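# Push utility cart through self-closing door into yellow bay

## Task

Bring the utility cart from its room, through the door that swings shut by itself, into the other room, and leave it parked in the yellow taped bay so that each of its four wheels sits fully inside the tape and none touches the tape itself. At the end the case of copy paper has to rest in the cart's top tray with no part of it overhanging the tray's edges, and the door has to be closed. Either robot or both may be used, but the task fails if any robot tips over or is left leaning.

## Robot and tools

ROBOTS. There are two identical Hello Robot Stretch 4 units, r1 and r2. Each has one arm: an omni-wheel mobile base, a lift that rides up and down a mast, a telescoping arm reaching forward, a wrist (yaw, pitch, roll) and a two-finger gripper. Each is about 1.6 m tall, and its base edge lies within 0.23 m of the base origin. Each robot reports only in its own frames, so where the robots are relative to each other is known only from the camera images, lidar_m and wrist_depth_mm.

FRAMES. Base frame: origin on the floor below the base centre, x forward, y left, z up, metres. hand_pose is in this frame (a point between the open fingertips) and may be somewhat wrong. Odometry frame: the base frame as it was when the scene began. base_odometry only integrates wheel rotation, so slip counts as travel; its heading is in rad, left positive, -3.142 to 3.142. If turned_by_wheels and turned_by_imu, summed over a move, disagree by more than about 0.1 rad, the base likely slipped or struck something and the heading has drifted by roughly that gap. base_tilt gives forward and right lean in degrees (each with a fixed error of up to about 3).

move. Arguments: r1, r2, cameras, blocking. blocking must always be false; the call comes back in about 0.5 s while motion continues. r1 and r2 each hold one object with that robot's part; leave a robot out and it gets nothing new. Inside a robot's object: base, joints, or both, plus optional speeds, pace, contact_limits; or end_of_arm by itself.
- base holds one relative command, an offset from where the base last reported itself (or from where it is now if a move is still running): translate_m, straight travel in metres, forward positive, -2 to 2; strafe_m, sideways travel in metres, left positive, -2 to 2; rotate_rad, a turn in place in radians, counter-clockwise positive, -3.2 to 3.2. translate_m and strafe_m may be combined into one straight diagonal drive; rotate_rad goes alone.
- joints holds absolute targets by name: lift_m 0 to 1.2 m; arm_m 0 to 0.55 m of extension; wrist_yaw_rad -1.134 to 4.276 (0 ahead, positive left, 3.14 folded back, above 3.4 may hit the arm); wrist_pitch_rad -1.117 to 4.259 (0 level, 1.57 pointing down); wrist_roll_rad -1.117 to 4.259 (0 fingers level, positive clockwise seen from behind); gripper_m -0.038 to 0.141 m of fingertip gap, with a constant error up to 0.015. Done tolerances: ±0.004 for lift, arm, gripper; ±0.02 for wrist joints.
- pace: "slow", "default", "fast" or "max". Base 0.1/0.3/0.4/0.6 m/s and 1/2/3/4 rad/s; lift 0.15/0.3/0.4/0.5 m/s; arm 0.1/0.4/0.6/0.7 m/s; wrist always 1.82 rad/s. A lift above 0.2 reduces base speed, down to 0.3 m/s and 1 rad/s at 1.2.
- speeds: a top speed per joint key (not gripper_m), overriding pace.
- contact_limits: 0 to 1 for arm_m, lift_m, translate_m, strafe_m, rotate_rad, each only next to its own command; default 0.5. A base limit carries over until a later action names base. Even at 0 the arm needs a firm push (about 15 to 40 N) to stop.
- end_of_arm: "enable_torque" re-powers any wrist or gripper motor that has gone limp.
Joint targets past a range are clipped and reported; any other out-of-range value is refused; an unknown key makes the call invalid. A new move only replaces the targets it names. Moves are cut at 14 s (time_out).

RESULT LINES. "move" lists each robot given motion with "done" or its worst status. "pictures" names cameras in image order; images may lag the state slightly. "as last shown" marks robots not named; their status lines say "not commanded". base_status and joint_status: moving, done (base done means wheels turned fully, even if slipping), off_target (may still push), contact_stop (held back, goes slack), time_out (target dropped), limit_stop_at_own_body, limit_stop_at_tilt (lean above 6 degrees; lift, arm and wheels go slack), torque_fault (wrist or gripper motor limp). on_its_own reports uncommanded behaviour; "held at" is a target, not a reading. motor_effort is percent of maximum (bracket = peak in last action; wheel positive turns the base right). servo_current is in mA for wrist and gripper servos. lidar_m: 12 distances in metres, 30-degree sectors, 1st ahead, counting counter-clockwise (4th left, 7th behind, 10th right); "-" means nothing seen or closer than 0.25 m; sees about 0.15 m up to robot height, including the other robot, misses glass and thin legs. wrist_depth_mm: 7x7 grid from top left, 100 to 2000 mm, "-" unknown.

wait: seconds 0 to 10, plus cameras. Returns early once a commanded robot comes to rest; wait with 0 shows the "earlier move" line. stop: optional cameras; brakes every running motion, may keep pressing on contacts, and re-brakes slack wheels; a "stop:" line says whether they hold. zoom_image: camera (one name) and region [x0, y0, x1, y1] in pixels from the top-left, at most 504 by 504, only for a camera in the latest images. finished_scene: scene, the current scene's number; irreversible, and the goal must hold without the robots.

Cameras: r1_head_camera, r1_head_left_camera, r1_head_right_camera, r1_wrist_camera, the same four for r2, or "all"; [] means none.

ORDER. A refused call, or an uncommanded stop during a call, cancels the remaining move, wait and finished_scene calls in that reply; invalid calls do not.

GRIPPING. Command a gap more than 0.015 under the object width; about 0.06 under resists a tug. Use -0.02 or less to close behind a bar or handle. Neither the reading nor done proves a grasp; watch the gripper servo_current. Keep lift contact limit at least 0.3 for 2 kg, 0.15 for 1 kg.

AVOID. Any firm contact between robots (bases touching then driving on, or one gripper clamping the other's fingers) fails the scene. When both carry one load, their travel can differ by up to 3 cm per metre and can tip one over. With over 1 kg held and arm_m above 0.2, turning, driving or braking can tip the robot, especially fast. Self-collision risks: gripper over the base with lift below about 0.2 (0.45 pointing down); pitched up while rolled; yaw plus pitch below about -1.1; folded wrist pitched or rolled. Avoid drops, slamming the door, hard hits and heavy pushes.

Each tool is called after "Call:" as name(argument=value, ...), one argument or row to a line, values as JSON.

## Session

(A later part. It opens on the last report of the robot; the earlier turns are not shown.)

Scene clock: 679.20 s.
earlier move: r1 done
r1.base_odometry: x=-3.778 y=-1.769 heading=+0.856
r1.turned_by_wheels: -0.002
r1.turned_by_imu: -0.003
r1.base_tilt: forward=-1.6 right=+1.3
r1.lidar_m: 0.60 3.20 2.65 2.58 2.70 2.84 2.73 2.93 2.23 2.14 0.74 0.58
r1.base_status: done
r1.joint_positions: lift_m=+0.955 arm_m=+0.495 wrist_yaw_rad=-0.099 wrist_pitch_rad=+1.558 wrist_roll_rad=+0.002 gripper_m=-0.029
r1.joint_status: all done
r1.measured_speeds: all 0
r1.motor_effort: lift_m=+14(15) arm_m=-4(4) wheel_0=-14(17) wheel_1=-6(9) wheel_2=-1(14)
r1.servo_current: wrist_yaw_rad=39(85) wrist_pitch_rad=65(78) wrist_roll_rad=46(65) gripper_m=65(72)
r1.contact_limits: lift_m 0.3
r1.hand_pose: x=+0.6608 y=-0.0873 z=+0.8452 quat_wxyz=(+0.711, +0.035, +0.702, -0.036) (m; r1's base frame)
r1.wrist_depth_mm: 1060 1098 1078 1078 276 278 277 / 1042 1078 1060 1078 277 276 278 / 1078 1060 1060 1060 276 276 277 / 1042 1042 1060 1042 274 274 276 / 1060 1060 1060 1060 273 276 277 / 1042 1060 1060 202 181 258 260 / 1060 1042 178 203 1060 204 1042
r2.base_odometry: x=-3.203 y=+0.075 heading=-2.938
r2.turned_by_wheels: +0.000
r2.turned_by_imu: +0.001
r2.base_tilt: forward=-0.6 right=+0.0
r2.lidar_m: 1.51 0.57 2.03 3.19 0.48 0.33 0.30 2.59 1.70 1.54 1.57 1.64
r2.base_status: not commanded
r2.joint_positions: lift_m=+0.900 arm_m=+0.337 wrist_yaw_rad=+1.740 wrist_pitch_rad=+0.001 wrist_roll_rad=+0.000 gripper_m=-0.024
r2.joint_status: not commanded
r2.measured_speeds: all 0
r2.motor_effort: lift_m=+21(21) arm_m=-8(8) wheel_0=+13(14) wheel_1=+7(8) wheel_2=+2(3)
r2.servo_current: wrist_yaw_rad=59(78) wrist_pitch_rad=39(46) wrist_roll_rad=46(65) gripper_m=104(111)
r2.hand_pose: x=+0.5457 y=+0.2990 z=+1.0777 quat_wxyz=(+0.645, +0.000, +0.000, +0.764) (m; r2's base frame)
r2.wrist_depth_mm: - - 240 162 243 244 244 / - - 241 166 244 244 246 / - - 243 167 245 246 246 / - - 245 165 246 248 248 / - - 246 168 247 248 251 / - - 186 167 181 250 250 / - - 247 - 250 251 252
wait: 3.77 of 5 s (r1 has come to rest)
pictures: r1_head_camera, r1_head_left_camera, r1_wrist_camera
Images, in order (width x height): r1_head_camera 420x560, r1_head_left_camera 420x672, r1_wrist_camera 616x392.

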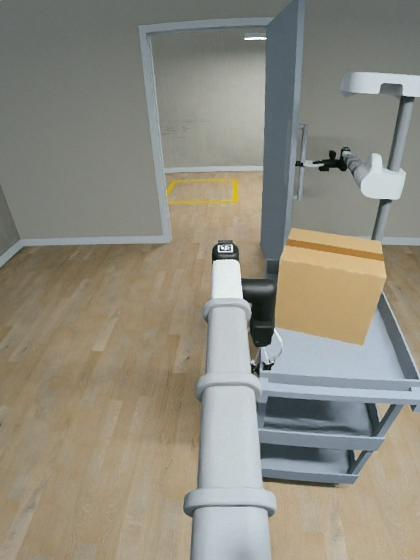

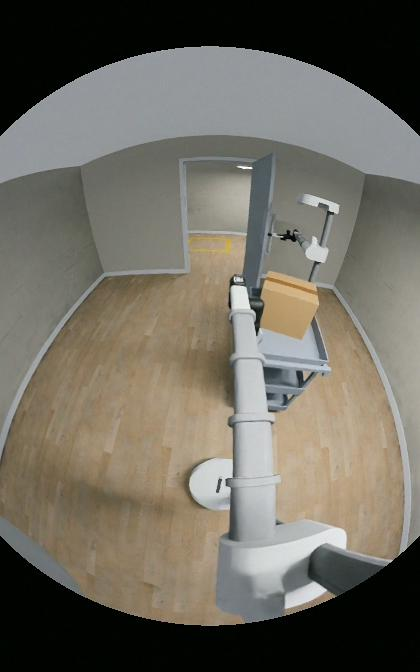

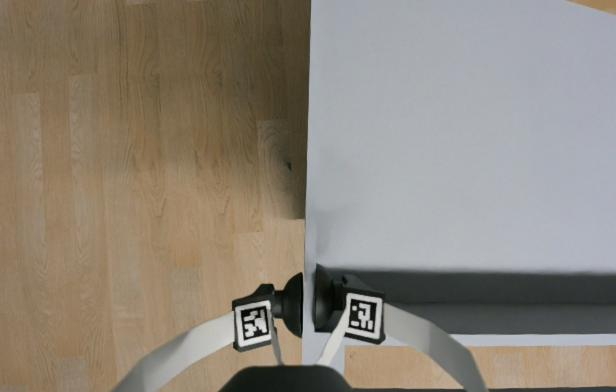

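Call:
move(
  blocking=false,
  r1={"joints":{"gripper_m":0.08}},
  cameras=[],
)

Call:
wait(
  seconds=1.5,
  cameras=[],
)

Call:
move(
  blocking=false,
  r1={"joints":{"lift_m":1.05}},
  cameras=[],
)

Call:
wait(
  seconds=1.5,
  cameras=["r1_wrist_camera"],
)

Call:
move(
  blocking=false,
  r1={"base":{"translate_m":-0.32,"strafe_m":-0.1},"joints":{"arm_m":0.0,"wrist_yaw_rad":0,"gripper_m":0.141}},
  cameras=[],
)

Call:
wait(
  seconds=2,
  cameras=[],
)

Call:
wait(
  seconds=2,
  cameras=[],
)

Call:
move(
  blocking=false,
  r1={"joints":{"wrist_pitch_rad":0,"lift_m":0.69}},
  cameras=[],
)

Call:
wait(
  seconds=2.5,
  cameras=["r1_head_camera","r1_wrist_camera"],
)

Scene clock: 714.27 s.
move: r1 moving
r1.base_odometry: x=-3.778 y=-1.769 heading=+0.856
r1.turned_by_wheels: +0.000
r1.turned_by_imu: +0.000
r1.base_tilt: forward=-1.6 right=+1.3
r1.lidar_m: 0.58 3.21 2.65 2.56 2.68 2.81 2.73 2.91 2.21 2.13 0.74 0.59
r1.base_status: not commanded
r1.joint_positions: lift_m=+0.955 arm_m=+0.495 wrist_yaw_rad=-0.099 wrist_pitch_rad=+1.558 wrist_roll_rad=+0.002 gripper_m=-0.004
r1.joint_status: gripper_m moving
r1.measured_speeds: translate_m=+0.000 strafe_m=+0.000 rotate_rad=+0.001 lift_m=+0.000 arm_m=+0.000 wrist_yaw_rad=+0.000 wrist_pitch_rad=+0.000 wrist_roll_rad=+0.000
r1.motor_effort: lift_m=+14(14) arm_m=-4(4) wheel_0=-13(14) wheel_1=-5(6) wheel_2=-1(2)
r1.servo_current: wrist_yaw_rad=52(72) wrist_pitch_rad=72(78) wrist_roll_rad=39(72) gripper_m=72(72)
r1.contact_limits: lift_m 0.3
r1.hand_pose: x=+0.6608 y=-0.0873 z=+0.8452 quat_wxyz=(+0.711, +0.035, +0.702, -0.036) (m; r1's base frame)
r1.wrist_depth_mm: 1060 1060 1060 1042 278 278 277 / 1078 1042 1078 1060 277 278 278 / 1042 1060 1078 1060 277 277 277 / 1078 1078 1060 525 276 278 277 / 1060 1042 1060 276 276 276 276 / 1078 1060 1078 204 186 240 242 / 1060 1060 181 158 1060 206 1042
r2: as last shown
r2.turned_by_imu: +0.000
r2.base_tilt: forward=-0.7 right=+0.0
r2.lidar_m: 1.52 0.56 2.04 3.19 0.49 0.33 0.29 2.63 1.68 1.54 1.56 1.65
r2.motor_effort: lift_m=+21(21) arm_m=-8(8) wheel_0=+13(14) wheel_1=+7(7) wheel_2=+2(3)
r2.servo_current: wrist_yaw_rad=52(78) wrist_pitch_rad=39(46) wrist_roll_rad=33(65) gripper_m=98(111)
r2.wrist_depth_mm: - - 241 163 243 244 244 / - - 242 165 245 246 246 / - - 244 167 246 246 248 / - - 244 165 246 248 249 / - - 246 168 248 249 251 / - - 186 167 182 250 252 / - - 249 - 250 251 253
pictures: none
No camera images: "cameras" was empty.

Scene clock: 715.57 s.
earlier move: r1 done
r1.base_odometry: x=-3.778 y=-1.769 heading=+0.857
r1.turned_by_wheels: +0.001
r1.turned_by_imu: +0.001
r1.base_tilt: forward=-1.5 right=+1.3
r1.lidar_m: 0.56 3.21 2.65 2.57 2.69 2.82 2.75 2.90 2.20 2.11 0.75 0.59
r1.base_status: not commanded
r1.joint_positions: lift_m=+0.955 arm_m=+0.495 wrist_yaw_rad=-0.099 wrist_pitch_rad=+1.561 wrist_roll_rad=+0.002 gripper_m=+0.080
r1.joint_status: all done
r1.measured_speeds: all 0
r1.motor_effort: lift_m=+14(14) arm_m=-3(4) wheel_0=-5(14) wheel_1=-2(6) wheel_2=+1(2)
r1.servo_current: wrist_yaw_rad=59(72) wrist_pitch_rad=52(78) wrist_roll_rad=59(72) gripper_m=39(98)
r1.contact_limits: lift_m 0.3
r1.hand_pose: x=+0.6600 y=-0.0873 z=+0.8452 quat_wxyz=(+0.710, +0.035, +0.703, -0.036) (m; r1's base frame)
r1.wrist_depth_mm: 1060 1060 1060 1060 276 274 274 / 1078 1060 1060 1060 274 274 274 / 1060 1078 1078 1078 273 273 273 / 1060 1078 1060 1060 273 273 273 / 1042 1042 1060 1060 273 273 273 / 1042 1060 211 1060 188 263 272 / 1060 1060 1060 137 1042 1060 1078
r2.base_odometry: x=-3.203 y=+0.075 heading=-2.938
r2.turned_by_wheels: +0.000
r2.turned_by_imu: +0.000
r2.base_tilt: forward=-0.6 right=+0.0
r2.lidar_m: 1.50 0.53 2.04 3.19 0.49 0.33 0.29 2.63 1.71 1.54 1.57 1.64
r2.base_status: not commanded
r2.joint_positions: lift_m=+0.900 arm_m=+0.337 wrist_yaw_rad=+1.740 wrist_pitch_rad=+0.001 wrist_roll_rad=+0.000 gripper_m=-0.024
r2.joint_status: not commanded
r2.measured_speeds: all 0
r2.motor_effort: lift_m=+21(21) arm_m=-8(8) wheel_0=+13(14) wheel_1=+7(7) wheel_2=+2(3)
r2.servo_current: wrist_yaw_rad=59(78) wrist_pitch_rad=46(46) wrist_roll_rad=52(65) gripper_m=104(111)
r2.hand_pose: x=+0.5457 y=+0.2990 z=+1.0777 quat_wxyz=(+0.645, +0.000, +0.000, +0.764) (m; r2's base frame)
r2.wrist_depth_mm: - - 240 162 242 244 245 / - - 242 165 243 246 246 / - - 243 167 245 246 247 / - - 245 165 247 247 247 / - - 247 168 248 249 250 / - - 186 167 181 250 251 / - - 247 - 249 252 252
wait: 1.30 of 1.5 s (r1 has come to rest)
pictures: none
No camera images: "cameras" was empty.

Scene clock: 716.07 s.
move: r1 moving
r1.base_odometry: x=-3.778 y=-1.769 heading=+0.857
r1.turned_by_wheels: +0.000
r1.turned_by_imu: +0.000
r1.base_tilt: forward=-1.6 right=+1.3
r1.lidar_m: 0.57 3.20 2.65 2.58 2.70 2.83 2.73 2.90 2.22 2.14 0.73 0.60
r1.base_status: not commanded
r1.joint_positions: lift_m=+0.993 arm_m=+0.495 wrist_yaw_rad=-0.099 wrist_pitch_rad=+1.566 wrist_roll_rad=+0.002 gripper_m=+0.080
r1.joint_status: lift_m moving
r1.measured_speeds: translate_m=+0.000 strafe_m=+0.000 rotate_rad=+0.000 lift_m=+0.147 arm_m=+0.000 wrist_yaw_rad=+0.000 wrist_pitch_rad=+0.085 wrist_roll_rad=+0.000
r1.motor_effort: lift_m=+26(27) arm_m=-4(4) wheel_0=-5(5) wheel_1=-2(2) wheel_2=+1(1)
r1.servo_current: wrist_yaw_rad=46(59) wrist_pitch_rad=46(59) wrist_roll_rad=59(65) gripper_m=39(46)
r1.hand_pose: x=+0.6588 y=-0.0871 z=+0.8824 quat_wxyz=(+0.708, +0.035, +0.704, -0.036) (m; r1's base frame)
r1.wrist_depth_mm: 1078 1098 1098 1098 306 307 306 / 1078 1098 1078 1098 306 307 304 / 1098 1098 1118 1118 306 306 306 / 1078 1078 1098 1098 306 306 307 / 1098 1098 1078 1098 304 304 306 / 1118 1098 200 1098 189 257 304 / 1098 1078 1078 142 1078 1078 1078
r2: as last shown
r2.base_tilt: forward=-0.7 right=+0.1
r2.lidar_m: 1.51 0.56 2.02 3.19 0.49 0.32 0.30 2.62 1.71 1.54 1.56 1.68
r2.motor_effort: lift_m=+20(21) arm_m=-8(8) wheel_0=+13(14) wheel_1=+7(7) wheel_2=+2(3)
r2.servo_current: wrist_yaw_rad=52(72) wrist_pitch_rad=39(46) wrist_roll_rad=46(59) gripper_m=111(111)
r2.wrist_depth_mm: - - 241 162 244 243 244 / - - 243 166 244 245 246 / - - 244 167 247 246 246 / - - 245 164 246 247 248 / - - 246 168 247 249 250 / - - 186 167 181 249 252 / - - 247 - 251 251 252
pictures: none
No camera images: "cameras" was empty.

Scene clock: 716.97 s.
earlier move: r1 done
r1.base_odometry: x=-3.778 y=-1.769 heading=+0.857
r1.turned_by_wheels: +0.000
r1.turned_by_imu: +0.000
r1.base_tilt: forward=-1.6 right=+1.3
r1.lidar_m: 0.55 3.20 2.63 2.55 2.71 2.82 2.74 2.93 2.21 2.14 0.73 0.58
r1.base_status: not commanded
r1.joint_positions: lift_m=+1.050 arm_m=+0.495 wrist_yaw_rad=-0.099 wrist_pitch_rad=+1.569 wrist_roll_rad=+0.002 gripper_m=+0.080
r1.joint_status: all done
r1.measured_speeds: all 0
r1.motor_effort: lift_m=+24(28) arm_m=-3(4) wheel_0=-5(5) wheel_1=-2(2) wheel_2=+1(1)
r1.servo_current: wrist_yaw_rad=52(59) wrist_pitch_rad=39(59) wrist_roll_rad=46(72) gripper_m=46(52)
r1.hand_pose: x=+0.6579 y=-0.0871 z=+0.9394 quat_wxyz=(+0.707, +0.035, +0.705, -0.035) (m; r1's base frame)
r1.wrist_depth_mm: 1160 1182 1138 1138 366 364 340 / 1160 1160 1160 1118 366 368 368 / 1160 1138 1160 1160 366 366 366 / 1160 1182 1160 1160 366 366 364 / 1160 1160 1138 1138 368 368 368 / 1182 1160 199 1160 187 1160 1160 / 1160 1160 1118 143 - - -
r2.base_odometry: x=-3.203 y=+0.075 heading=-2.938
r2.turned_by_wheels: +0.000
r2.turned_by_imu: +0.000
r2.base_tilt: forward=-0.6 right=+0.0
r2.lidar_m: 1.49 0.56 1.99 3.21 0.47 0.34 0.30 2.62 1.69 1.54 1.56 1.66
r2.base_status: not commanded
r2.joint_positions: lift_m=+0.900 arm_m=+0.337 wrist_yaw_rad=+1.740 wrist_pitch_rad=+0.001 wrist_roll_rad=+0.000 gripper_m=-0.024
r2.joint_status: not commanded
r2.measured_speeds: all 0
r2.motor_effort: lift_m=+21(21) arm_m=-8(8) wheel_0=+13(14) wheel_1=+7(7) wheel_2=+2(3)
r2.servo_current: wrist_yaw_rad=59(78) wrist_pitch_rad=39(46) wrist_roll_rad=46(59) gripper_m=98(111)
r2.hand_pose: x=+0.5457 y=+0.2990 z=+1.0777 quat_wxyz=(+0.645, +0.000, +0.000, +0.764) (m; r2's base frame)
r2.wrist_depth_mm: - - 241 163 243 244 245 / - - 242 165 245 245 246 / - - 243 167 245 246 247 / - - 245 165 246 248 250 / - - 246 168 248 249 250 / - - 186 167 182 250 252 / - - 248 - 250 252 253
wait: 0.90 of 1.5 s (r1 has come to rest)
pictures: r1_wrist_camera
Images, in order (width x height): r1_wrist_camera 616x392.

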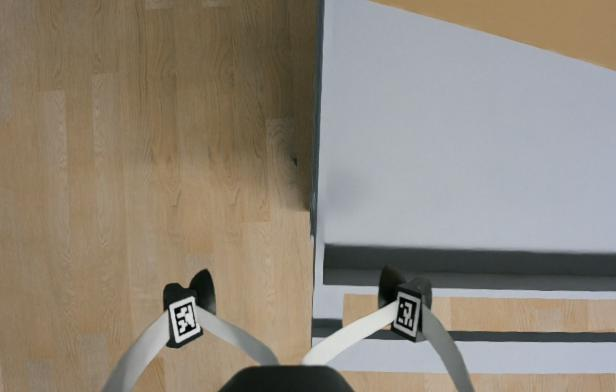

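Scene clock: 717.47 s.
move: r1 moving
r1.base_odometry: x=-3.791 y=-1.799 heading=+0.857
r1.turned_by_wheels: +0.000
r1.turned_by_imu: +0.000
r1.base_tilt: forward=-1.5 right=+1.3
r1.lidar_m: 0.61 3.22 2.65 2.59 2.71 2.78 2.70 2.87 2.20 2.12 2.25 0.61
r1.base_status: translate_m moving; strafe_m moving
r1.joint_positions: lift_m=+1.050 arm_m=+0.444 wrist_yaw_rad=-0.002 wrist_pitch_rad=+1.569 wrist_roll_rad=+0.002 gripper_m=+0.097
r1.joint_status: arm_m moving; wrist_yaw_rad moving; gripper_m moving
r1.measured_speeds: translate_m=-0.121 strafe_m=-0.038 rotate_rad=+0.006 lift_m=+0.000 arm_m=-0.195 wrist_yaw_rad=+0.001 wrist_pitch_rad=+0.000 wrist_roll_rad=+0.000
r1.motor_effort: lift_m=+24(24) arm_m=-5(8) wheel_0=-4(7) wheel_1=-9(9) wheel_2=+9(9)
r1.servo_current: wrist_yaw_rad=78(78) wrist_pitch_rad=46(46) wrist_roll_rad=59(72) gripper_m=72(72)
r1.hand_pose: x=+0.6155 y=-0.0874 z=+0.9394 quat_wxyz=(+0.708, +0.001, +0.706, -0.001) (m; r1's base frame)
r1.wrist_depth_mm: 1160 1160 1160 1138 366 366 368 / 1138 1138 1118 1160 366 364 366 / 1160 1138 1138 1138 366 368 366 / 1160 1182 1160 1138 366 364 368 / 1138 1138 1160 1118 1160 1160 1160 / 1118 1138 214 1138 194 - - / 1160 1138 1138 145 1182 1160 1160
r2: as last shown
r2.base_tilt: forward=-0.6 right=+0.1
r2.lidar_m: 1.51 0.55 2.02 3.19 0.47 0.31 0.30 2.57 1.70 1.54 1.56 1.68
r2.motor_effort: lift_m=+21(21) arm_m=-8(8) wheel_0=+13(14) wheel_1=+7(7) wheel_2=+2(2)
r2.servo_current: wrist_yaw_rad=65(78) wrist_pitch_rad=39(46) wrist_roll_rad=46(59) gripper_m=104(104)
r2.wrist_depth_mm: - - 241 163 243 244 244 / - - 242 165 244 245 245 / - - 243 167 246 246 247 / - - 245 165 246 248 249 / - - 246 168 248 248 251 / - - 186 167 182 250 251 / - - 248 - 251 251 252
pictures: none
No camera images: "cameras" was empty.

Scene clock: 719.47 s.
earlier move: r1 moving
r1.base_odometry: x=-3.912 y=-2.077 heading=+0.857
r1.turned_by_wheels: +0.000
r1.turned_by_imu: -0.001
r1.base_tilt: forward=-1.6 right=+1.3
r1.lidar_m: 0.85 3.53 2.77 2.67 2.82 2.50 2.40 2.60 2.09 2.03 2.13 0.86
r1.base_status: translate_m moving; strafe_m moving
r1.joint_positions: lift_m=+1.050 arm_m=+0.000 wrist_yaw_rad=-0.002 wrist_pitch_rad=+1.569 wrist_roll_rad=+0.002 gripper_m=+0.141
r1.joint_status: arm_m moving; wrist_yaw_rad moving; the others done
r1.measured_speeds: all 0
r1.motor_effort: lift_m=+24(24) arm_m=-5(8) wheel_0=-1(7) wheel_1=-2(10) wheel_2=-2(10)
r1.servo_current: wrist_yaw_rad=39(98) wrist_pitch_rad=39(52) wrist_roll_rad=59(72) gripper_m=46(104)
r1.hand_pose: x=+0.1712 y=-0.0874 z=+0.9394 quat_wxyz=(+0.708, +0.001, +0.707, -0.001) (m; r1's base frame)
r1.wrist_depth_mm: 1138 1138 1138 1138 1160 1138 1160 / 1118 1160 1160 1182 1160 1160 1182 / 1138 1138 1160 1138 1138 1160 1138 / 1160 1138 1160 1138 1160 1160 1182 / 1160 1160 946 946 1138 1160 1160 / 1138 209 931 931 1160 197 1160 / 1138 1182 1182 144 1160 1160 1138
r2.base_odometry: x=-3.203 y=+0.075 heading=-2.938
r2.turned_by_wheels: +0.000
r2.turned_by_imu: +0.000
r2.base_tilt: forward=-0.7 right=+0.1
r2.lidar_m: 1.51 0.54 2.03 3.16 0.45 0.33 0.31 2.59 1.71 1.55 1.56 1.67
r2.base_status: not commanded
r2.joint_positions: lift_m=+0.900 arm_m=+0.337 wrist_yaw_rad=+1.740 wrist_pitch_rad=+0.001 wrist_roll_rad=+0.000 gripper_m=-0.024
r2.joint_status: not commanded
r2.measured_speeds: all 0
r2.motor_effort: lift_m=+21(21) arm_m=-8(8) wheel_0=+13(14) wheel_1=+7(7) wheel_2=+2(3)
r2.servo_current: wrist_yaw_rad=59(78) wrist_pitch_rad=39(46) wrist_roll_rad=59(59) gripper_m=91(111)
r2.hand_pose: x=+0.5457 y=+0.2990 z=+1.0777 quat_wxyz=(+0.645, +0.000, +0.000, +0.764) (m; r2's base frame)
r2.wrist_depth_mm: - - 240 163 243 244 244 / - - 242 165 245 245 247 / - - 243 167 246 246 247 / - - 245 165 247 247 250 / - - 246 168 249 250 250 / - - 186 167 181 250 252 / - - 248 - 250 252 252
wait: 2.00 s; no rest
pictures: none
No camera images: "cameras" was empty.

Scene clock: 719.53 s.
earlier move: r1 done
r1.base_odometry: x=-3.912 y=-2.077 heading=+0.857
r1.turned_by_wheels: +0.000
r1.turned_by_imu: +0.000
r1.base_tilt: forward=-1.6 right=+1.3
r1.lidar_m: 0.86 3.52 2.76 2.67 2.86 2.48 2.43 2.59 2.10 2.01 2.15 0.88
r1.base_status: done
r1.joint_positions: lift_m=+1.050 arm_m=+0.000 wrist_yaw_rad=-0.002 wrist_pitch_rad=+1.569 wrist_roll_rad=+0.002 gripper_m=+0.141
r1.joint_status: all done
r1.measured_speeds: all 0
r1.motor_effort: lift_m=+24(24) arm_m=-4(8) wheel_0=-2(7) wheel_1=+1(10) wheel_2=-2(10)
r1.servo_current: wrist_yaw_rad=33(98) wrist_pitch_rad=46(52) wrist_roll_rad=39(72) gripper_m=46(104)
r1.hand_pose: x=+0.1712 y=-0.0874 z=+0.9394 quat_wxyz=(+0.708, +0.001, +0.707, -0.001) (m; r1's base frame)
r1.wrist_depth_mm: 1118 1138 1138 1160 1138 1138 1160 / 1118 1138 1160 1160 1118 1118 1160 / 1118 1160 1160 1138 1160 1160 1138 / 1138 1182 1160 1160 1160 1118 1160 / 1160 1138 946 946 1138 1138 1138 / 1160 209 946 960 1138 196 1160 / 1160 1160 1160 144 1160 1182 1182
r2.base_odometry: x=-3.203 y=+0.075 heading=-2.938
r2.turned_by_wheels: +0.000
r2.turned_by_imu: +0.000
r2.base_tilt: forward=-0.7 right=+0.0
r2.lidar_m: 1.50 0.54 2.01 3.20 0.48 0.34 0.31 2.59 1.71 1.55 1.56 1.66
r2.base_status: not commanded
r2.joint_positions: lift_m=+0.900 arm_m=+0.337 wrist_yaw_rad=+1.740 wrist_pitch_rad=+0.001 wrist_roll_rad=+0.000 gripper_m=-0.024
r2.joint_status: not commanded
r2.measured_speeds: all 0
r2.motor_effort: lift_m=+20(21) arm_m=-8(8) wheel_0=+13(14) wheel_1=+7(7) wheel_2=+2(3)
r2.servo_current: wrist_yaw_rad=72(78) wrist_pitch_rad=46(46) wrist_roll_rad=39(59) gripper_m=98(111)
r2.hand_pose: x=+0.5457 y=+0.2990 z=+1.0777 quat_wxyz=(+0.645, +0.000, +0.000, +0.764) (m; r2's base frame)
r2.wrist_depth_mm: - - 240 163 243 245 245 / - - 242 166 244 245 246 / - - 243 167 245 247 248 / - - 244 165 247 248 249 / - - 246 168 249 249 249 / - - 186 167 181 250 251 / - - 247 - 250 251 252
wait: 0.07 of 2 s (r1 has come to rest)
pictures: none
No camera images: "cameras" was empty.

Scene clock: 720.03 s.
move: r1 moving
r1.base_odometry: x=-3.912 y=-2.077 heading=+0.857
r1.turned_by_wheels: +0.000
r1.turned_by_imu: +0.000
r1.base_tilt: forward=-1.6 right=+1.3
r1.lidar_m: 0.87 3.54 2.78 2.67 2.82 2.51 2.42 2.59 2.12 2.02 2.14 0.89
r1.base_status: not commanded
r1.joint_positions: lift_m=+1.012 arm_m=+0.000 wrist_yaw_rad=-0.002 wrist_pitch_rad=+0.995 wrist_roll_rad=+0.002 gripper_m=+0.141
r1.joint_status: lift_m moving; wrist_pitch_rad moving
r1.measured_speeds: translate_m=+0.000 strafe_m=+0.000 rotate_rad=+0.000 lift_m=-0.146 arm_m=+0.000 wrist_yaw_rad=+0.000 wrist_pitch_rad=-1.798 wrist_roll_rad=+0.000
r1.motor_effort: lift_m=+11(24) arm_m=-4(5) wheel_0=-1(2) wheel_1=+0(0) wheel_2=-2(2)
r1.servo_current: wrist_yaw_rad=46(72) wrist_pitch_rad=111(124) wrist_roll_rad=39(65) gripper_m=39(46)
r1.hand_pose: x=+0.3279 y=-0.0878 z=+0.9488 quat_wxyz=(+0.879, +0.001, +0.477, -0.001) (m; r1's base frame)
r1.wrist_depth_mm: 1863 1756 1808 - - 1708 1756 / 1618 1618 1618 - - 1537 1576 / 1430 1464 1499 - 1397 1464 1430 / 1308 1336 1308 1336 1366 1308 1336 / 1229 1255 1229 1229 1229 1229 1229 / 1160 211 1182 1160 1138 196 1138 / 1098 1060 1098 144 1060 1060 1060
r2: as last shown
r2.base_tilt: forward=-0.6 right=+0.0
r2.lidar_m: 1.50 0.54 2.03 3.19 0.49 0.34 0.29 2.64 1.70 1.55 1.57 1.67
r2.motor_effort: lift_m=+21(21) arm_m=-8(8) wheel_0=+14(14) wheel_1=+7(8) wheel_2=+3(3)
r2.servo_current: wrist_yaw_rad=59(72) wrist_pitch_rad=39(46) wrist_roll_rad=46(59) gripper_m=104(111)
r2.wrist_depth_mm: - - 240 162 244 244 245 / - - 242 165 244 245 246 / - - 243 167 245 246 248 / - - 244 165 246 247 249 / - - 247 168 248 249 250 / - - 186 167 181 250 251 / - - 248 - 250 251 253
pictures: none
No camera images: "cameras" was empty.

Scene clock: 722.03 s.
earlier move: r1 done
r1.base_odometry: x=-3.912 y=-2.077 heading=+0.857
r1.turned_by_wheels: +0.000
r1.turned_by_imu: +0.000
r1.base_tilt: forward=-1.6 right=+1.3
r1.lidar_m: 0.86 3.53 2.76 2.67 2.81 2.49 2.43 2.59 2.10 2.02 2.14 0.88
r1.base_status: not commanded
r1.joint_positions: lift_m=+0.690 arm_m=+0.000 wrist_yaw_rad=-0.002 wrist_pitch_rad=+0.007 wrist_roll_rad=+0.002 gripper_m=+0.141
r1.joint_status: all done
r1.measured_speeds: all 0
r1.motor_effort: lift_m=+13(24) arm_m=-4(5) wheel_0=-2(2) wheel_1=+0(0) wheel_2=-2(2)
r1.servo_current: wrist_yaw_rad=26(72) wrist_pitch_rad=52(143) wrist_roll_rad=46(72) gripper_m=46(46)
r1.hand_pose: x=+0.4591 y=-0.0881 z=+0.8667 quat_wxyz=(+1.000, +0.001, +0.003, -0.001) (m; r1's base frame)
r1.wrist_depth_mm: - - - - - - - / - - - - - - - / - - - 960 917 - - / - - - 960 904 - - / - - - - 699 691 - / - 209 - - - 196 - / - - - 137 - - -
r2.base_odometry: x=-3.203 y=+0.075 heading=-2.938
r2.turned_by_wheels: +0.000
r2.turned_by_imu: +0.000
r2.base_tilt: forward=-0.7 right=+0.0
r2.lidar_m: 1.51 0.54 2.00 3.21 0.45 0.33 0.29 2.61 1.70 1.54 1.57 1.67
r2.base_status: not commanded
r2.joint_positions: lift_m=+0.900 arm_m=+0.337 wrist_yaw_rad=+1.740 wrist_pitch_rad=+0.001 wrist_roll_rad=+0.000 gripper_m=-0.024
r2.joint_status: not commanded
r2.measured_speeds: all 0
r2.motor_effort: lift_m=+21(21) arm_m=-8(8) wheel_0=+13(14) wheel_1=+7(8) wheel_2=+2(3)
r2.servo_current: wrist_yaw_rad=59(78) wrist_pitch_rad=46(46) wrist_roll_rad=59(59) gripper_m=104(111)
r2.hand_pose: x=+0.5457 y=+0.2990 z=+1.0777 quat_wxyz=(+0.645, +0.000, +0.000, +0.764) (m; r2's base frame)
r2.wrist_depth_mm: - - 241 163 243 245 245 / - - 242 165 244 245 246 / - - 244 167 244 246 247 / - - 244 165 248 247 248 / - - 246 168 249 249 250 / - - 186 167 181 250 250 / - - 249 - 250 252 253
wait: 2.00 of 2.5 s (r1 has come to rest)
pictures: r1_head_camera, r1_wrist_camera
Images, in order (width x height): r1_head_camera 420x560, r1_wrist_camera 616x392.

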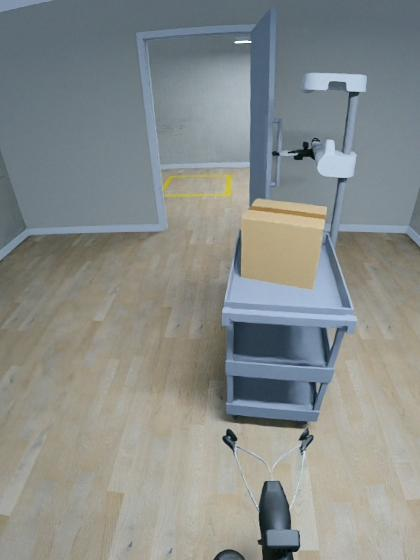

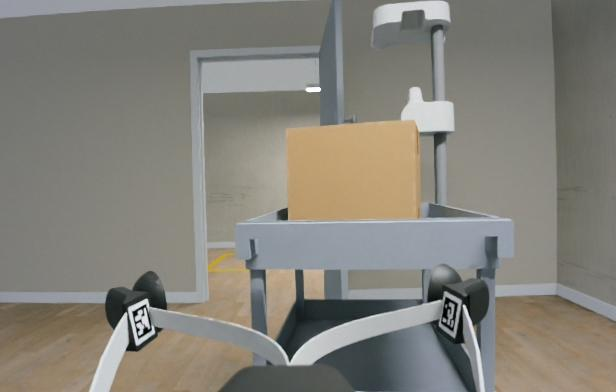

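Call:
move(
  blocking=false,
  r1={"base":{"rotate_rad":0.19}},
  cameras=[],
)

Call:
wait(
  seconds=2,
  cameras=[],
)

Call:
move(
  blocking=false,
  r1={"base":{"translate_m":0.25,"strafe_m":-0.33}},
  cameras=[],
)

Call:
wait(
  seconds=4,
  cameras=["r1_head_camera","r1_wrist_camera"],
)

Scene clock: 739.17 s.
move: r1 moving
r1.base_odometry: x=-3.912 y=-2.077 heading=+1.034
r1.turned_by_wheels: +0.177
r1.turned_by_imu: +0.178
r1.base_tilt: forward=-1.6 right=+1.3
r1.lidar_m: 0.89 3.19 2.69 2.65 2.88 2.41 2.40 2.42 2.02 2.02 2.32 0.86
r1.base_status: rotate_rad moving
r1.joint_positions: lift_m=+0.690 arm_m=+0.000 wrist_yaw_rad=-0.002 wrist_pitch_rad=+0.007 wrist_roll_rad=+0.002 gripper_m=+0.141
r1.joint_status: not commanded
r1.measured_speeds: translate_m=+0.001 strafe_m=+0.000 rotate_rad=+0.258 lift_m=+0.000 arm_m=+0.000 wrist_yaw_rad=+0.006 wrist_pitch_rad=+0.000 wrist_roll_rad=+0.000
r1.motor_effort: lift_m=+13(13) arm_m=-4(4) wheel_0=-2(10) wheel_1=-2(8) wheel_2=-1(7)
r1.servo_current: wrist_yaw_rad=46(65) wrist_pitch_rad=52(52) wrist_roll_rad=39(52) gripper_m=39(52)
r1.hand_pose: x=+0.4592 y=-0.0880 z=+0.8667 quat_wxyz=(+1.000, +0.001, +0.003, -0.001) (m; r1's base frame)
r1.wrist_depth_mm: - - - - - - - / - - - - - - - / - - - - 931 842 - / - - - - 917 842 - / - - - - 699 647 615 / - 208 - - 211 197 - / - - - 143 - - -
r2: as last shown
r2.lidar_m: 1.49 0.55 2.01 3.19 0.49 0.31 0.31 2.59 1.71 1.55 1.57 1.66
r2.motor_effort: lift_m=+21(21) arm_m=-8(8) wheel_0=+13(14) wheel_1=+7(7) wheel_2=+2(2)
r2.servo_current: wrist_yaw_rad=59(78) wrist_pitch_rad=39(46) wrist_roll_rad=59(59) gripper_m=104(104)
r2.wrist_depth_mm: - - 241 163 243 244 245 / - - 242 165 244 245 246 / - - 243 167 246 247 247 / - - 245 164 246 248 248 / - - 246 168 248 248 250 / - - 185 167 181 250 251 / - - 248 - 251 251 253
pictures: none
No camera images: "cameras" was empty.

Scene clock: 739.57 s.
earlier move: r1 done
r1.base_odometry: x=-3.912 y=-2.077 heading=+1.046
r1.turned_by_wheels: +0.013
r1.turned_by_imu: +0.013
r1.base_tilt: forward=-1.6 right=+1.3
r1.lidar_m: 0.89 3.18 2.69 2.66 2.87 2.43 2.41 2.39 2.05 2.04 2.32 0.85
r1.base_status: done
r1.joint_positions: lift_m=+0.690 arm_m=+0.000 wrist_yaw_rad=-0.002 wrist_pitch_rad=+0.007 wrist_roll_rad=+0.002 gripper_m=+0.141
r1.joint_status: not commanded
r1.measured_speeds: all 0
r1.motor_effort: lift_m=+13(13) arm_m=-4(4) wheel_0=-4(10) wheel_1=-3(8) wheel_2=+0(7)
r1.servo_current: wrist_yaw_rad=46(65) wrist_pitch_rad=46(52) wrist_roll_rad=26(59) gripper_m=39(52)
r1.hand_pose: x=+0.4592 y=-0.0880 z=+0.8667 quat_wxyz=(+1.000, +0.001, +0.003, -0.001) (m; r1's base frame)
r1.wrist_depth_mm: - - - - - - - / - - - - - - - / - - - - - 831 - / - - - - 917 842 - / - - - - 683 627 - / - 209 - - 211 194 - / - - - 144 - - -
r2.base_odometry: x=-3.203 y=+0.075 heading=-2.938
r2.turned_by_wheels: +0.000
r2.turned_by_imu: +0.000
r2.base_tilt: forward=-0.7 right=+0.0
r2.lidar_m: 1.52 0.55 2.02 3.20 0.47 0.31 0.31 2.62 1.71 1.56 1.57 1.65
r2.base_status: not commanded
r2.joint_positions: lift_m=+0.900 arm_m=+0.337 wrist_yaw_rad=+1.740 wrist_pitch_rad=+0.001 wrist_roll_rad=+0.000 gripper_m=-0.024
r2.joint_status: not commanded
r2.measured_speeds: all 0
r2.motor_effort: lift_m=+21(21) arm_m=-8(8) wheel_0=+13(14) wheel_1=+7(7) wheel_2=+2(2)
r2.servo_current: wrist_yaw_rad=52(78) wrist_pitch_rad=39(46) wrist_roll_rad=52(59) gripper_m=104(104)
r2.hand_pose: x=+0.5457 y=+0.2990 z=+1.0777 quat_wxyz=(+0.645, +0.000, +0.000, +0.764) (m; r2's base frame)
r2.wrist_depth_mm: - - 240 162 241 244 245 / - - 242 165 244 245 246 / - - 244 166 246 246 246 / - - 244 165 246 248 249 / - - 246 168 247 249 250 / - - 186 167 182 250 252 / - - 248 - 251 251 253
wait: 0.40 of 2 s (r1 has come to rest)
pictures: none
No camera images: "cameras" was empty.

Scene clock: 740.07 s.
move: r1 moving
r1.base_odometry: x=-3.881 y=-2.073 heading=+1.046
r1.turned_by_wheels: +0.000
r1.turned_by_imu: +0.000
r1.base_tilt: forward=-1.6 right=+1.3
r1.lidar_m: 0.84 3.20 2.72 2.68 2.88 2.44 2.44 2.39 2.02 2.02 2.30 0.83
r1.base_status: translate_m moving; strafe_m moving
r1.joint_positions: lift_m=+0.690 arm_m=+0.000 wrist_yaw_rad=-0.002 wrist_pitch_rad=+0.007 wrist_roll_rad=+0.002 gripper_m=+0.141
r1.joint_status: not commanded
r1.measured_speeds: translate_m=+0.073 strafe_m=-0.097 rotate_rad=-0.007 lift_m=+0.000 arm_m=+0.000 wrist_yaw_rad=+0.000 wrist_pitch_rad=+0.000 wrist_roll_rad=+0.000
r1.motor_effort: lift_m=+13(13) arm_m=-4(4) wheel_0=+10(10) wheel_1=-6(8) wheel_2=-6(7)
r1.servo_current: wrist_yaw_rad=46(65) wrist_pitch_rad=52(59) wrist_roll_rad=46(65) gripper_m=39(46)
r1.hand_pose: x=+0.4592 y=-0.0880 z=+0.8667 quat_wxyz=(+1.000, +0.001, +0.003, -0.001) (m; r1's base frame)
r1.wrist_depth_mm: - - - - - - - / - - - - - - - / - - - - - 809 - / - - - - 904 820 - / - - - - 661 - - / - 208 - - 210 196 - / - - - 144 - - -
r2: as last shown
r2.lidar_m: 1.51 0.55 2.01 3.21 0.50 0.33 0.31 2.61 1.70 1.55 1.59 1.67
r2.motor_effort: lift_m=+21(21) arm_m=-8(8) wheel_0=+13(14) wheel_1=+7(7) wheel_2=+2(3)
r2.servo_current: wrist_yaw_rad=59(78) wrist_pitch_rad=39(46) wrist_roll_rad=39(59) gripper_m=98(104)
r2.wrist_depth_mm: - - 240 163 242 243 245 / - - 242 165 244 246 246 / - - 243 167 245 246 248 / - - 245 165 247 247 249 / - - 247 169 248 249 250 / - - 185 167 181 251 252 / - - 248 - 250 252 251
pictures: none
No camera images: "cameras" was empty.

Scene clock: 742.43 s.
earlier move: r1 done
r1.base_odometry: x=-3.501 y=-2.025 heading=+1.046
r1.turned_by_wheels: +0.000
r1.turned_by_imu: -0.001
r1.base_tilt: forward=-1.6 right=+1.3
r1.lidar_m: 0.55 0.66 2.95 2.95 3.22 2.76 2.74 2.11 1.78 1.76 2.02 0.55
r1.base_status: done
r1.joint_positions: lift_m=+0.690 arm_m=+0.000 wrist_yaw_rad=-0.002 wrist_pitch_rad=+0.007 wrist_roll_rad=+0.002 gripper_m=+0.141
r1.joint_status: not commanded
r1.measured_speeds: all 0
r1.motor_effort: lift_m=+13(13) arm_m=-4(4) wheel_0=+2(14) wheel_1=-1(8) wheel_2=-1(8)
r1.servo_current: wrist_yaw_rad=59(72) wrist_pitch_rad=46(59) wrist_roll_rad=46(65) gripper_m=39(52)
r1.hand_pose: x=+0.4592 y=-0.0880 z=+0.8667 quat_wxyz=(+1.000, +0.001, +0.003, -0.001) (m; r1's base frame)
r1.wrist_depth_mm: - - - - - - - / - - - - 580 991 - / - - - 615 559 - - / - - - 621 559 - - / - - 627 621 564 640 - / - 208 180 - 187 193 - / - 473 - 143 - 329 1863
r2.base_odometry: x=-3.203 y=+0.075 heading=-2.938
r2.turned_by_wheels: +0.000
r2.turned_by_imu: +0.000
r2.base_tilt: forward=-0.6 right=+0.0
r2.lidar_m: 1.51 0.55 2.03 3.19 0.47 0.35 0.30 2.63 1.71 1.55 1.58 1.67
r2.base_status: not commanded
r2.joint_positions: lift_m=+0.900 arm_m=+0.337 wrist_yaw_rad=+1.740 wrist_pitch_rad=+0.001 wrist_roll_rad=+0.000 gripper_m=-0.024
r2.joint_status: not commanded
r2.measured_speeds: all 0
r2.motor_effort: lift_m=+21(21) arm_m=-7(8) wheel_0=+13(14) wheel_1=+7(7) wheel_2=+2(3)
r2.servo_current: wrist_yaw_rad=65(78) wrist_pitch_rad=39(46) wrist_roll_rad=39(59) gripper_m=111(111)
r2.hand_pose: x=+0.5457 y=+0.2990 z=+1.0777 quat_wxyz=(+0.645, +0.000, +0.000, +0.764) (m; r2's base frame)
r2.wrist_depth_mm: - - 241 162 243 244 245 / - - 242 165 244 245 246 / - - 244 167 246 247 248 / - - 245 165 247 248 248 / - - 246 169 248 250 250 / - - 186 167 182 251 252 / - - 248 - 250 252 251
wait: 2.37 of 4 s (r1 has come to rest)
pictures: r1_head_camera, r1_wrist_camera
Images, in order (width x height): r1_head_camera 420x560, r1_wrist_camera 616x392.

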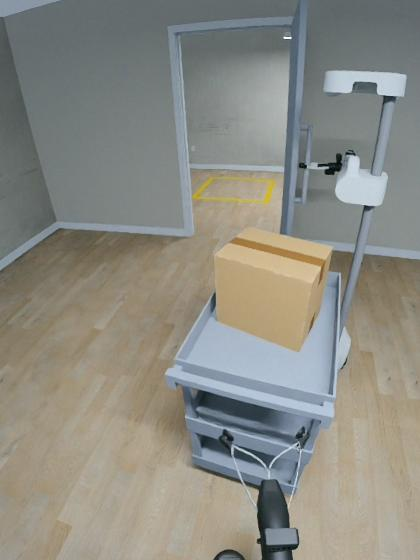

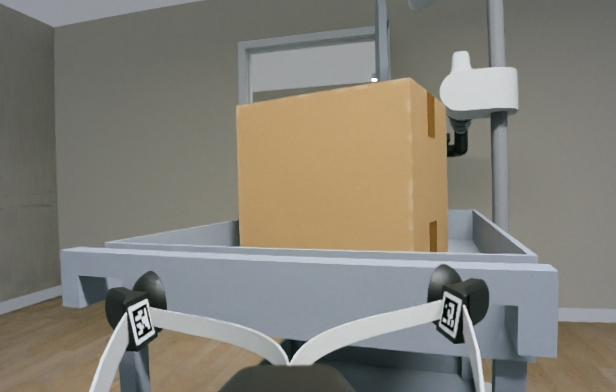

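Call:
move(
  blocking=false,
  r1={"base":{"translate_m":0.35},"joints":{"lift_m":0.68},"pace":"slow"},
  cameras=[],
)

Call:
wait(
  seconds=5,
  cameras=["r1_head_camera","r1_wrist_camera"],
)

Scene clock: 751.20 s.
move: r1 moving
r1.base_odometry: x=-3.495 y=-2.015 heading=+1.047
r1.turned_by_wheels: +0.000
r1.turned_by_imu: +0.000
r1.base_tilt: forward=-1.6 right=+1.3
r1.lidar_m: 0.52 0.62 2.97 2.95 3.24 2.77 2.74 2.12 1.80 1.76 2.00 0.53
r1.base_status: translate_m moving
r1.joint_positions: lift_m=+0.680 arm_m=+0.000 wrist_yaw_rad=-0.002 wrist_pitch_rad=+0.007 wrist_roll_rad=+0.002 gripper_m=+0.141
r1.joint_status: lift_m moving
r1.measured_speeds: translate_m=+0.049 strafe_m=-0.001 rotate_rad=-0.001 lift_m=+0.000 arm_m=+0.000 wrist_yaw_rad=+0.000 wrist_pitch_rad=+0.000 wrist_roll_rad=+0.000
r1.motor_effort: lift_m=+13(13) arm_m=-4(4) wheel_0=+6(7) wheel_1=+3(5) wheel_2=-5(6)
r1.servo_current: wrist_yaw_rad=46(65) wrist_pitch_rad=52(59) wrist_roll_rad=46(65) gripper_m=39(46)
r1.hand_pose: x=+0.4592 y=-0.0880 z=+0.8568 quat_wxyz=(+1.000, +0.001, +0.003, -0.001) (m; r1's base frame)
r1.wrist_depth_mm: - - - - - - - / - - - - 554 1008 - / - - - 603 554 1499 - / - - - 615 549 1042 - / - 535 - 597 544 - - / - 208 183 366 187 193 - / - 469 - 136 - 312 1921
r2: as last shown
r2.base_tilt: forward=-0.7 right=+0.0
r2.lidar_m: 1.53 0.55 2.01 3.20 0.47 0.31 0.28 2.63 1.70 1.56 1.58 1.65
r2.motor_effort: lift_m=+21(21) arm_m=-8(8) wheel_0=+14(14) wheel_1=+7(7) wheel_2=+2(2)
r2.servo_current: wrist_yaw_rad=65(72) wrist_pitch_rad=39(46) wrist_roll_rad=46(59) gripper_m=104(111)
r2.wrist_depth_mm: - - 241 163 243 243 244 / - - 241 166 244 245 247 / - - 242 167 245 246 247 / - - 245 165 245 247 249 / - - 245 168 247 249 250 / - - 186 167 181 250 252 / - - 247 - 250 251 252
pictures: none
No camera images: "cameras" was empty.

Scene clock: 755.47 s.
earlier move: r1 done
r1.base_odometry: x=-3.326 y=-1.723 heading=+1.047
r1.turned_by_wheels: +0.001
r1.turned_by_imu: +0.132
r1.base_tilt: forward=-1.6 right=+1.2
r1.lidar_m: 0.49 3.11 2.82 2.86 3.35 3.03 3.06 2.10 1.90 1.94 1.21 0.46
r1.base_status: done
r1.joint_positions: lift_m=+0.680 arm_m=+0.000 wrist_yaw_rad=+0.003 wrist_pitch_rad=+0.006 wrist_roll_rad=+0.002 gripper_m=+0.141
r1.joint_status: all done
r1.measured_speeds: all 0
r1.motor_effort: lift_m=+13(13) arm_m=+4(12) wheel_0=+10(22) wheel_1=+3(8) wheel_2=-1(23)
r1.servo_current: wrist_yaw_rad=65(104) wrist_pitch_rad=52(59) wrist_roll_rad=39(65) gripper_m=46(52)
r1.hand_pose: x=+0.4594 y=-0.0867 z=+0.8570 quat_wxyz=(+1.000, +0.001, +0.003, +0.001) (m; r1's base frame)
r1.wrist_depth_mm: - - - - - - - / - - - - 535 433 477 / - - - - 539 436 477 / - - - - 544 436 477 / - - 564 - 500 439 462 / - - 193 199 - 218 - / - - 180 180 135 - 289
r2.base_odometry: x=-3.204 y=+0.075 heading=-2.938
r2.turned_by_wheels: +0.000
r2.turned_by_imu: +0.001
r2.base_tilt: forward=-0.7 right=+0.1
r2.lidar_m: 1.51 0.53 2.02 0.34 0.25 0.25 0.25 2.61 1.69 1.54 1.57 1.68
r2.base_status: not commanded
r2.joint_positions: lift_m=+0.900 arm_m=+0.337 wrist_yaw_rad=+1.742 wrist_pitch_rad=+0.001 wrist_roll_rad=+0.000 gripper_m=-0.024
r2.joint_status: not commanded
r2.measured_speeds: all 0
r2.motor_effort: lift_m=+20(21) arm_m=-8(8) wheel_0=+6(14) wheel_1=+0(7) wheel_2=+15(23)
r2.servo_current: wrist_yaw_rad=59(78) wrist_pitch_rad=39(46) wrist_roll_rad=39(65) gripper_m=104(111)
r2.hand_pose: x=+0.5451 y=+0.2991 z=+1.0777 quat_wxyz=(+0.644, +0.000, +0.000, +0.765) (m; r2's base frame)
r2.wrist_depth_mm: - - 241 163 242 244 245 / - - 243 165 243 245 245 / - - 244 167 246 246 246 / - - 244 165 246 248 247 / - - 245 169 248 249 250 / - - 186 167 182 250 252 / - - 248 - 251 252 252
wait: 4.27 of 5 s (r1 has come to rest)
pictures: r1_head_camera, r1_wrist_camera
Images, in order (width x height): r1_head_camera 420x560, r1_wrist_camera 616x392.

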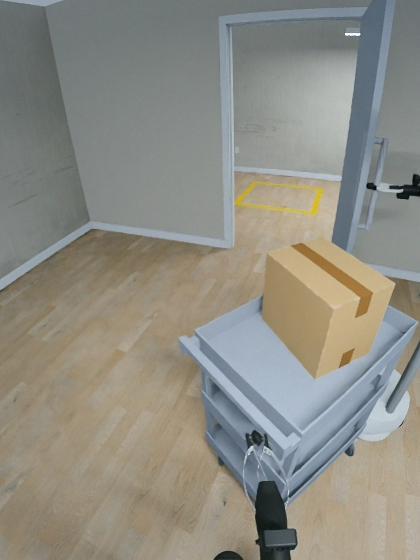

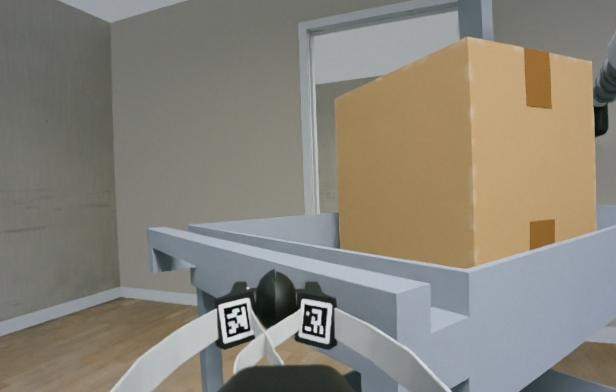

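Call:
move(
  blocking=false,
  r1={"base":{"translate_m":-0.25},"joints":{"lift_m":1.05}},
  cameras=[],
)

Call:
wait(
  seconds=2,
  cameras=["r1_head_camera","r1_wrist_camera","r1_head_left_camera"],
)

Scene clock: 793.60 s.
move: r1 moving
r1.base_odometry: x=-3.342 y=-1.750 heading=+1.047
r1.turned_by_wheels: +0.000
r1.turned_by_imu: -0.001
r1.base_tilt: forward=-1.6 right=+1.3
r1.lidar_m: 0.49 3.14 2.84 2.86 3.31 2.99 3.04 2.12 1.88 1.90 1.26 0.47
r1.base_status: translate_m moving
r1.joint_positions: lift_m=+0.717 arm_m=+0.000 wrist_yaw_rad=+0.002 wrist_pitch_rad=+0.003 wrist_roll_rad=+0.002 gripper_m=+0.141
r1.joint_status: lift_m moving
r1.measured_speeds: translate_m=-0.121 strafe_m=-0.002 rotate_rad=-0.003 lift_m=+0.143 arm_m=+0.000 wrist_yaw_rad=-0.044 wrist_pitch_rad=+0.000 wrist_roll_rad=+0.000
r1.motor_effort: lift_m=+26(28) arm_m=+2(4) wheel_0=-6(12) wheel_1=-7(7) wheel_2=+9(10)
r1.servo_current: wrist_yaw_rad=59(65) wrist_pitch_rad=39(52) wrist_roll_rad=59(65) gripper_m=46(46)
r1.hand_pose: x=+0.4595 y=-0.0869 z=+0.8949 quat_wxyz=(+1.000, +0.001, +0.001, +0.001) (m; r1's base frame)
r1.wrist_depth_mm: - - - - - - - / - - - - - 521 - / - - - - 525 484 1255 / - - - - 535 484 - / - - 640 683 530 488 535 / - 211 187 - 200 196 - / - 1863 - 145 247 - 1983
r2: as last shown
r2.turned_by_imu: +0.000
r2.base_tilt: forward=-0.6 right=+0.1
r2.lidar_m: 1.50 0.52 2.00 0.35 0.25 0.25 0.25 2.61 1.71 1.55 1.57 1.66
r2.motor_effort: lift_m=+20(20) arm_m=-8(8) wheel_0=+5(6) wheel_1=+0(0) wheel_2=+15(15)
r2.servo_current: wrist_yaw_rad=46(59) wrist_pitch_rad=39(46) wrist_roll_rad=52(52) gripper_m=104(104)
r2.wrist_depth_mm: - - 241 162 243 244 244 / - - 242 166 244 244 245 / - - 243 166 245 246 247 / - - 245 165 246 248 249 / - - 246 168 248 247 250 / - - 186 167 181 250 251 / - - 248 - 251 251 252
pictures: none
No camera images: "cameras" was empty.

Scene clock: 795.60 s.
earlier move: r1 done
r1.base_odometry: x=-3.451 y=-1.939 heading=+1.047
r1.turned_by_wheels: +0.000
r1.turned_by_imu: +0.000
r1.base_tilt: forward=-1.6 right=+1.3
r1.lidar_m: 0.66 3.23 2.91 2.94 3.07 2.81 2.84 2.02 1.81 1.84 2.26 0.74
r1.base_status: done
r1.joint_positions: lift_m=+1.050 arm_m=+0.000 wrist_yaw_rad=+0.002 wrist_pitch_rad=+0.003 wrist_roll_rad=+0.002 gripper_m=+0.141
r1.joint_status: all done
r1.measured_speeds: all 0
r1.motor_effort: lift_m=+24(28) arm_m=-4(4) wheel_0=-3(12) wheel_1=-1(7) wheel_2=+0(10)
r1.servo_current: wrist_yaw_rad=39(78) wrist_pitch_rad=39(52) wrist_roll_rad=39(78) gripper_m=39(46)
r1.hand_pose: x=+0.4595 y=-0.0869 z=+1.2269 quat_wxyz=(+1.000, +0.001, +0.001, +0.001) (m; r1's base frame)
r1.wrist_depth_mm: - - - - - - - / - - - - - - - / - - - - - - - / - - - - - - 904 / - - - - - - 891 / - 209 - - 715 196 - / - - - 143 707 741 -
r2.base_odometry: x=-3.204 y=+0.075 heading=-2.938
r2.turned_by_wheels: +0.000
r2.turned_by_imu: +0.000
r2.base_tilt: forward=-0.7 right=+0.0
r2.lidar_m: 1.49 0.56 2.03 0.35 0.25 0.25 0.25 2.60 1.71 1.56 1.59 1.67
r2.base_status: not commanded
r2.joint_positions: lift_m=+0.900 arm_m=+0.337 wrist_yaw_rad=+1.742 wrist_pitch_rad=+0.001 wrist_roll_rad=+0.000 gripper_m=-0.024
r2.joint_status: not commanded
r2.measured_speeds: all 0
r2.motor_effort: lift_m=+20(21) arm_m=-8(8) wheel_0=+6(6) wheel_1=+0(1) wheel_2=+15(16)
r2.servo_current: wrist_yaw_rad=59(72) wrist_pitch_rad=39(46) wrist_roll_rad=52(65) gripper_m=98(111)
r2.hand_pose: x=+0.5451 y=+0.2991 z=+1.0777 quat_wxyz=(+0.644, +0.000, +0.000, +0.765) (m; r2's base frame)
r2.wrist_depth_mm: - - 241 163 242 244 245 / - - 242 166 245 245 246 / - - 243 167 245 247 247 / - - 244 165 246 247 248 / - - 246 168 247 249 250 / - - 186 167 181 250 250 / - - 248 - 251 251 252
wait: 2.00 s; at rest by 1.97 s
pictures: r1_head_camera, r1_head_left_camera, r1_wrist_camera
Images, in order (width x height): r1_head_camera 420x560, r1_head_left_camera 420x672, r1_wrist_camera 616x392.

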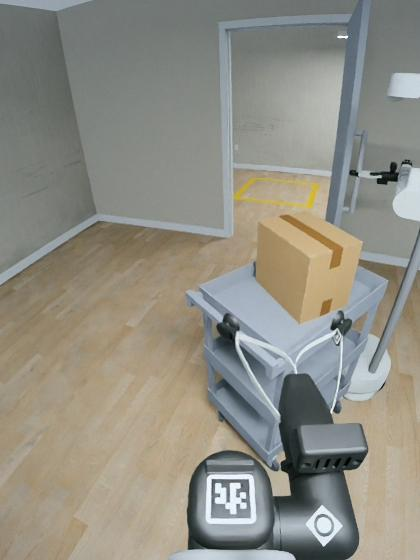

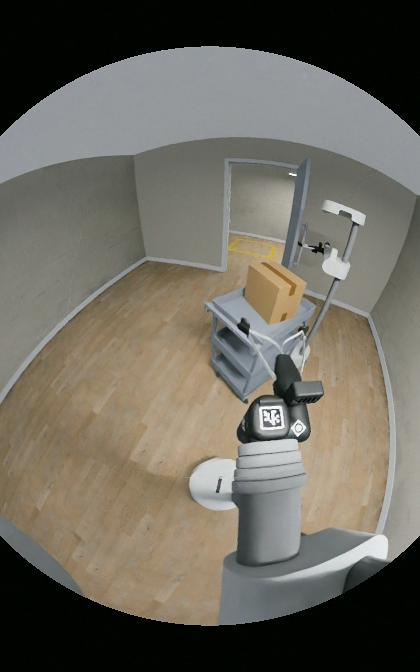

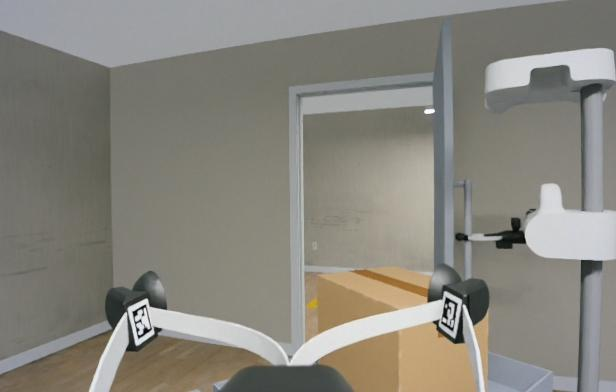

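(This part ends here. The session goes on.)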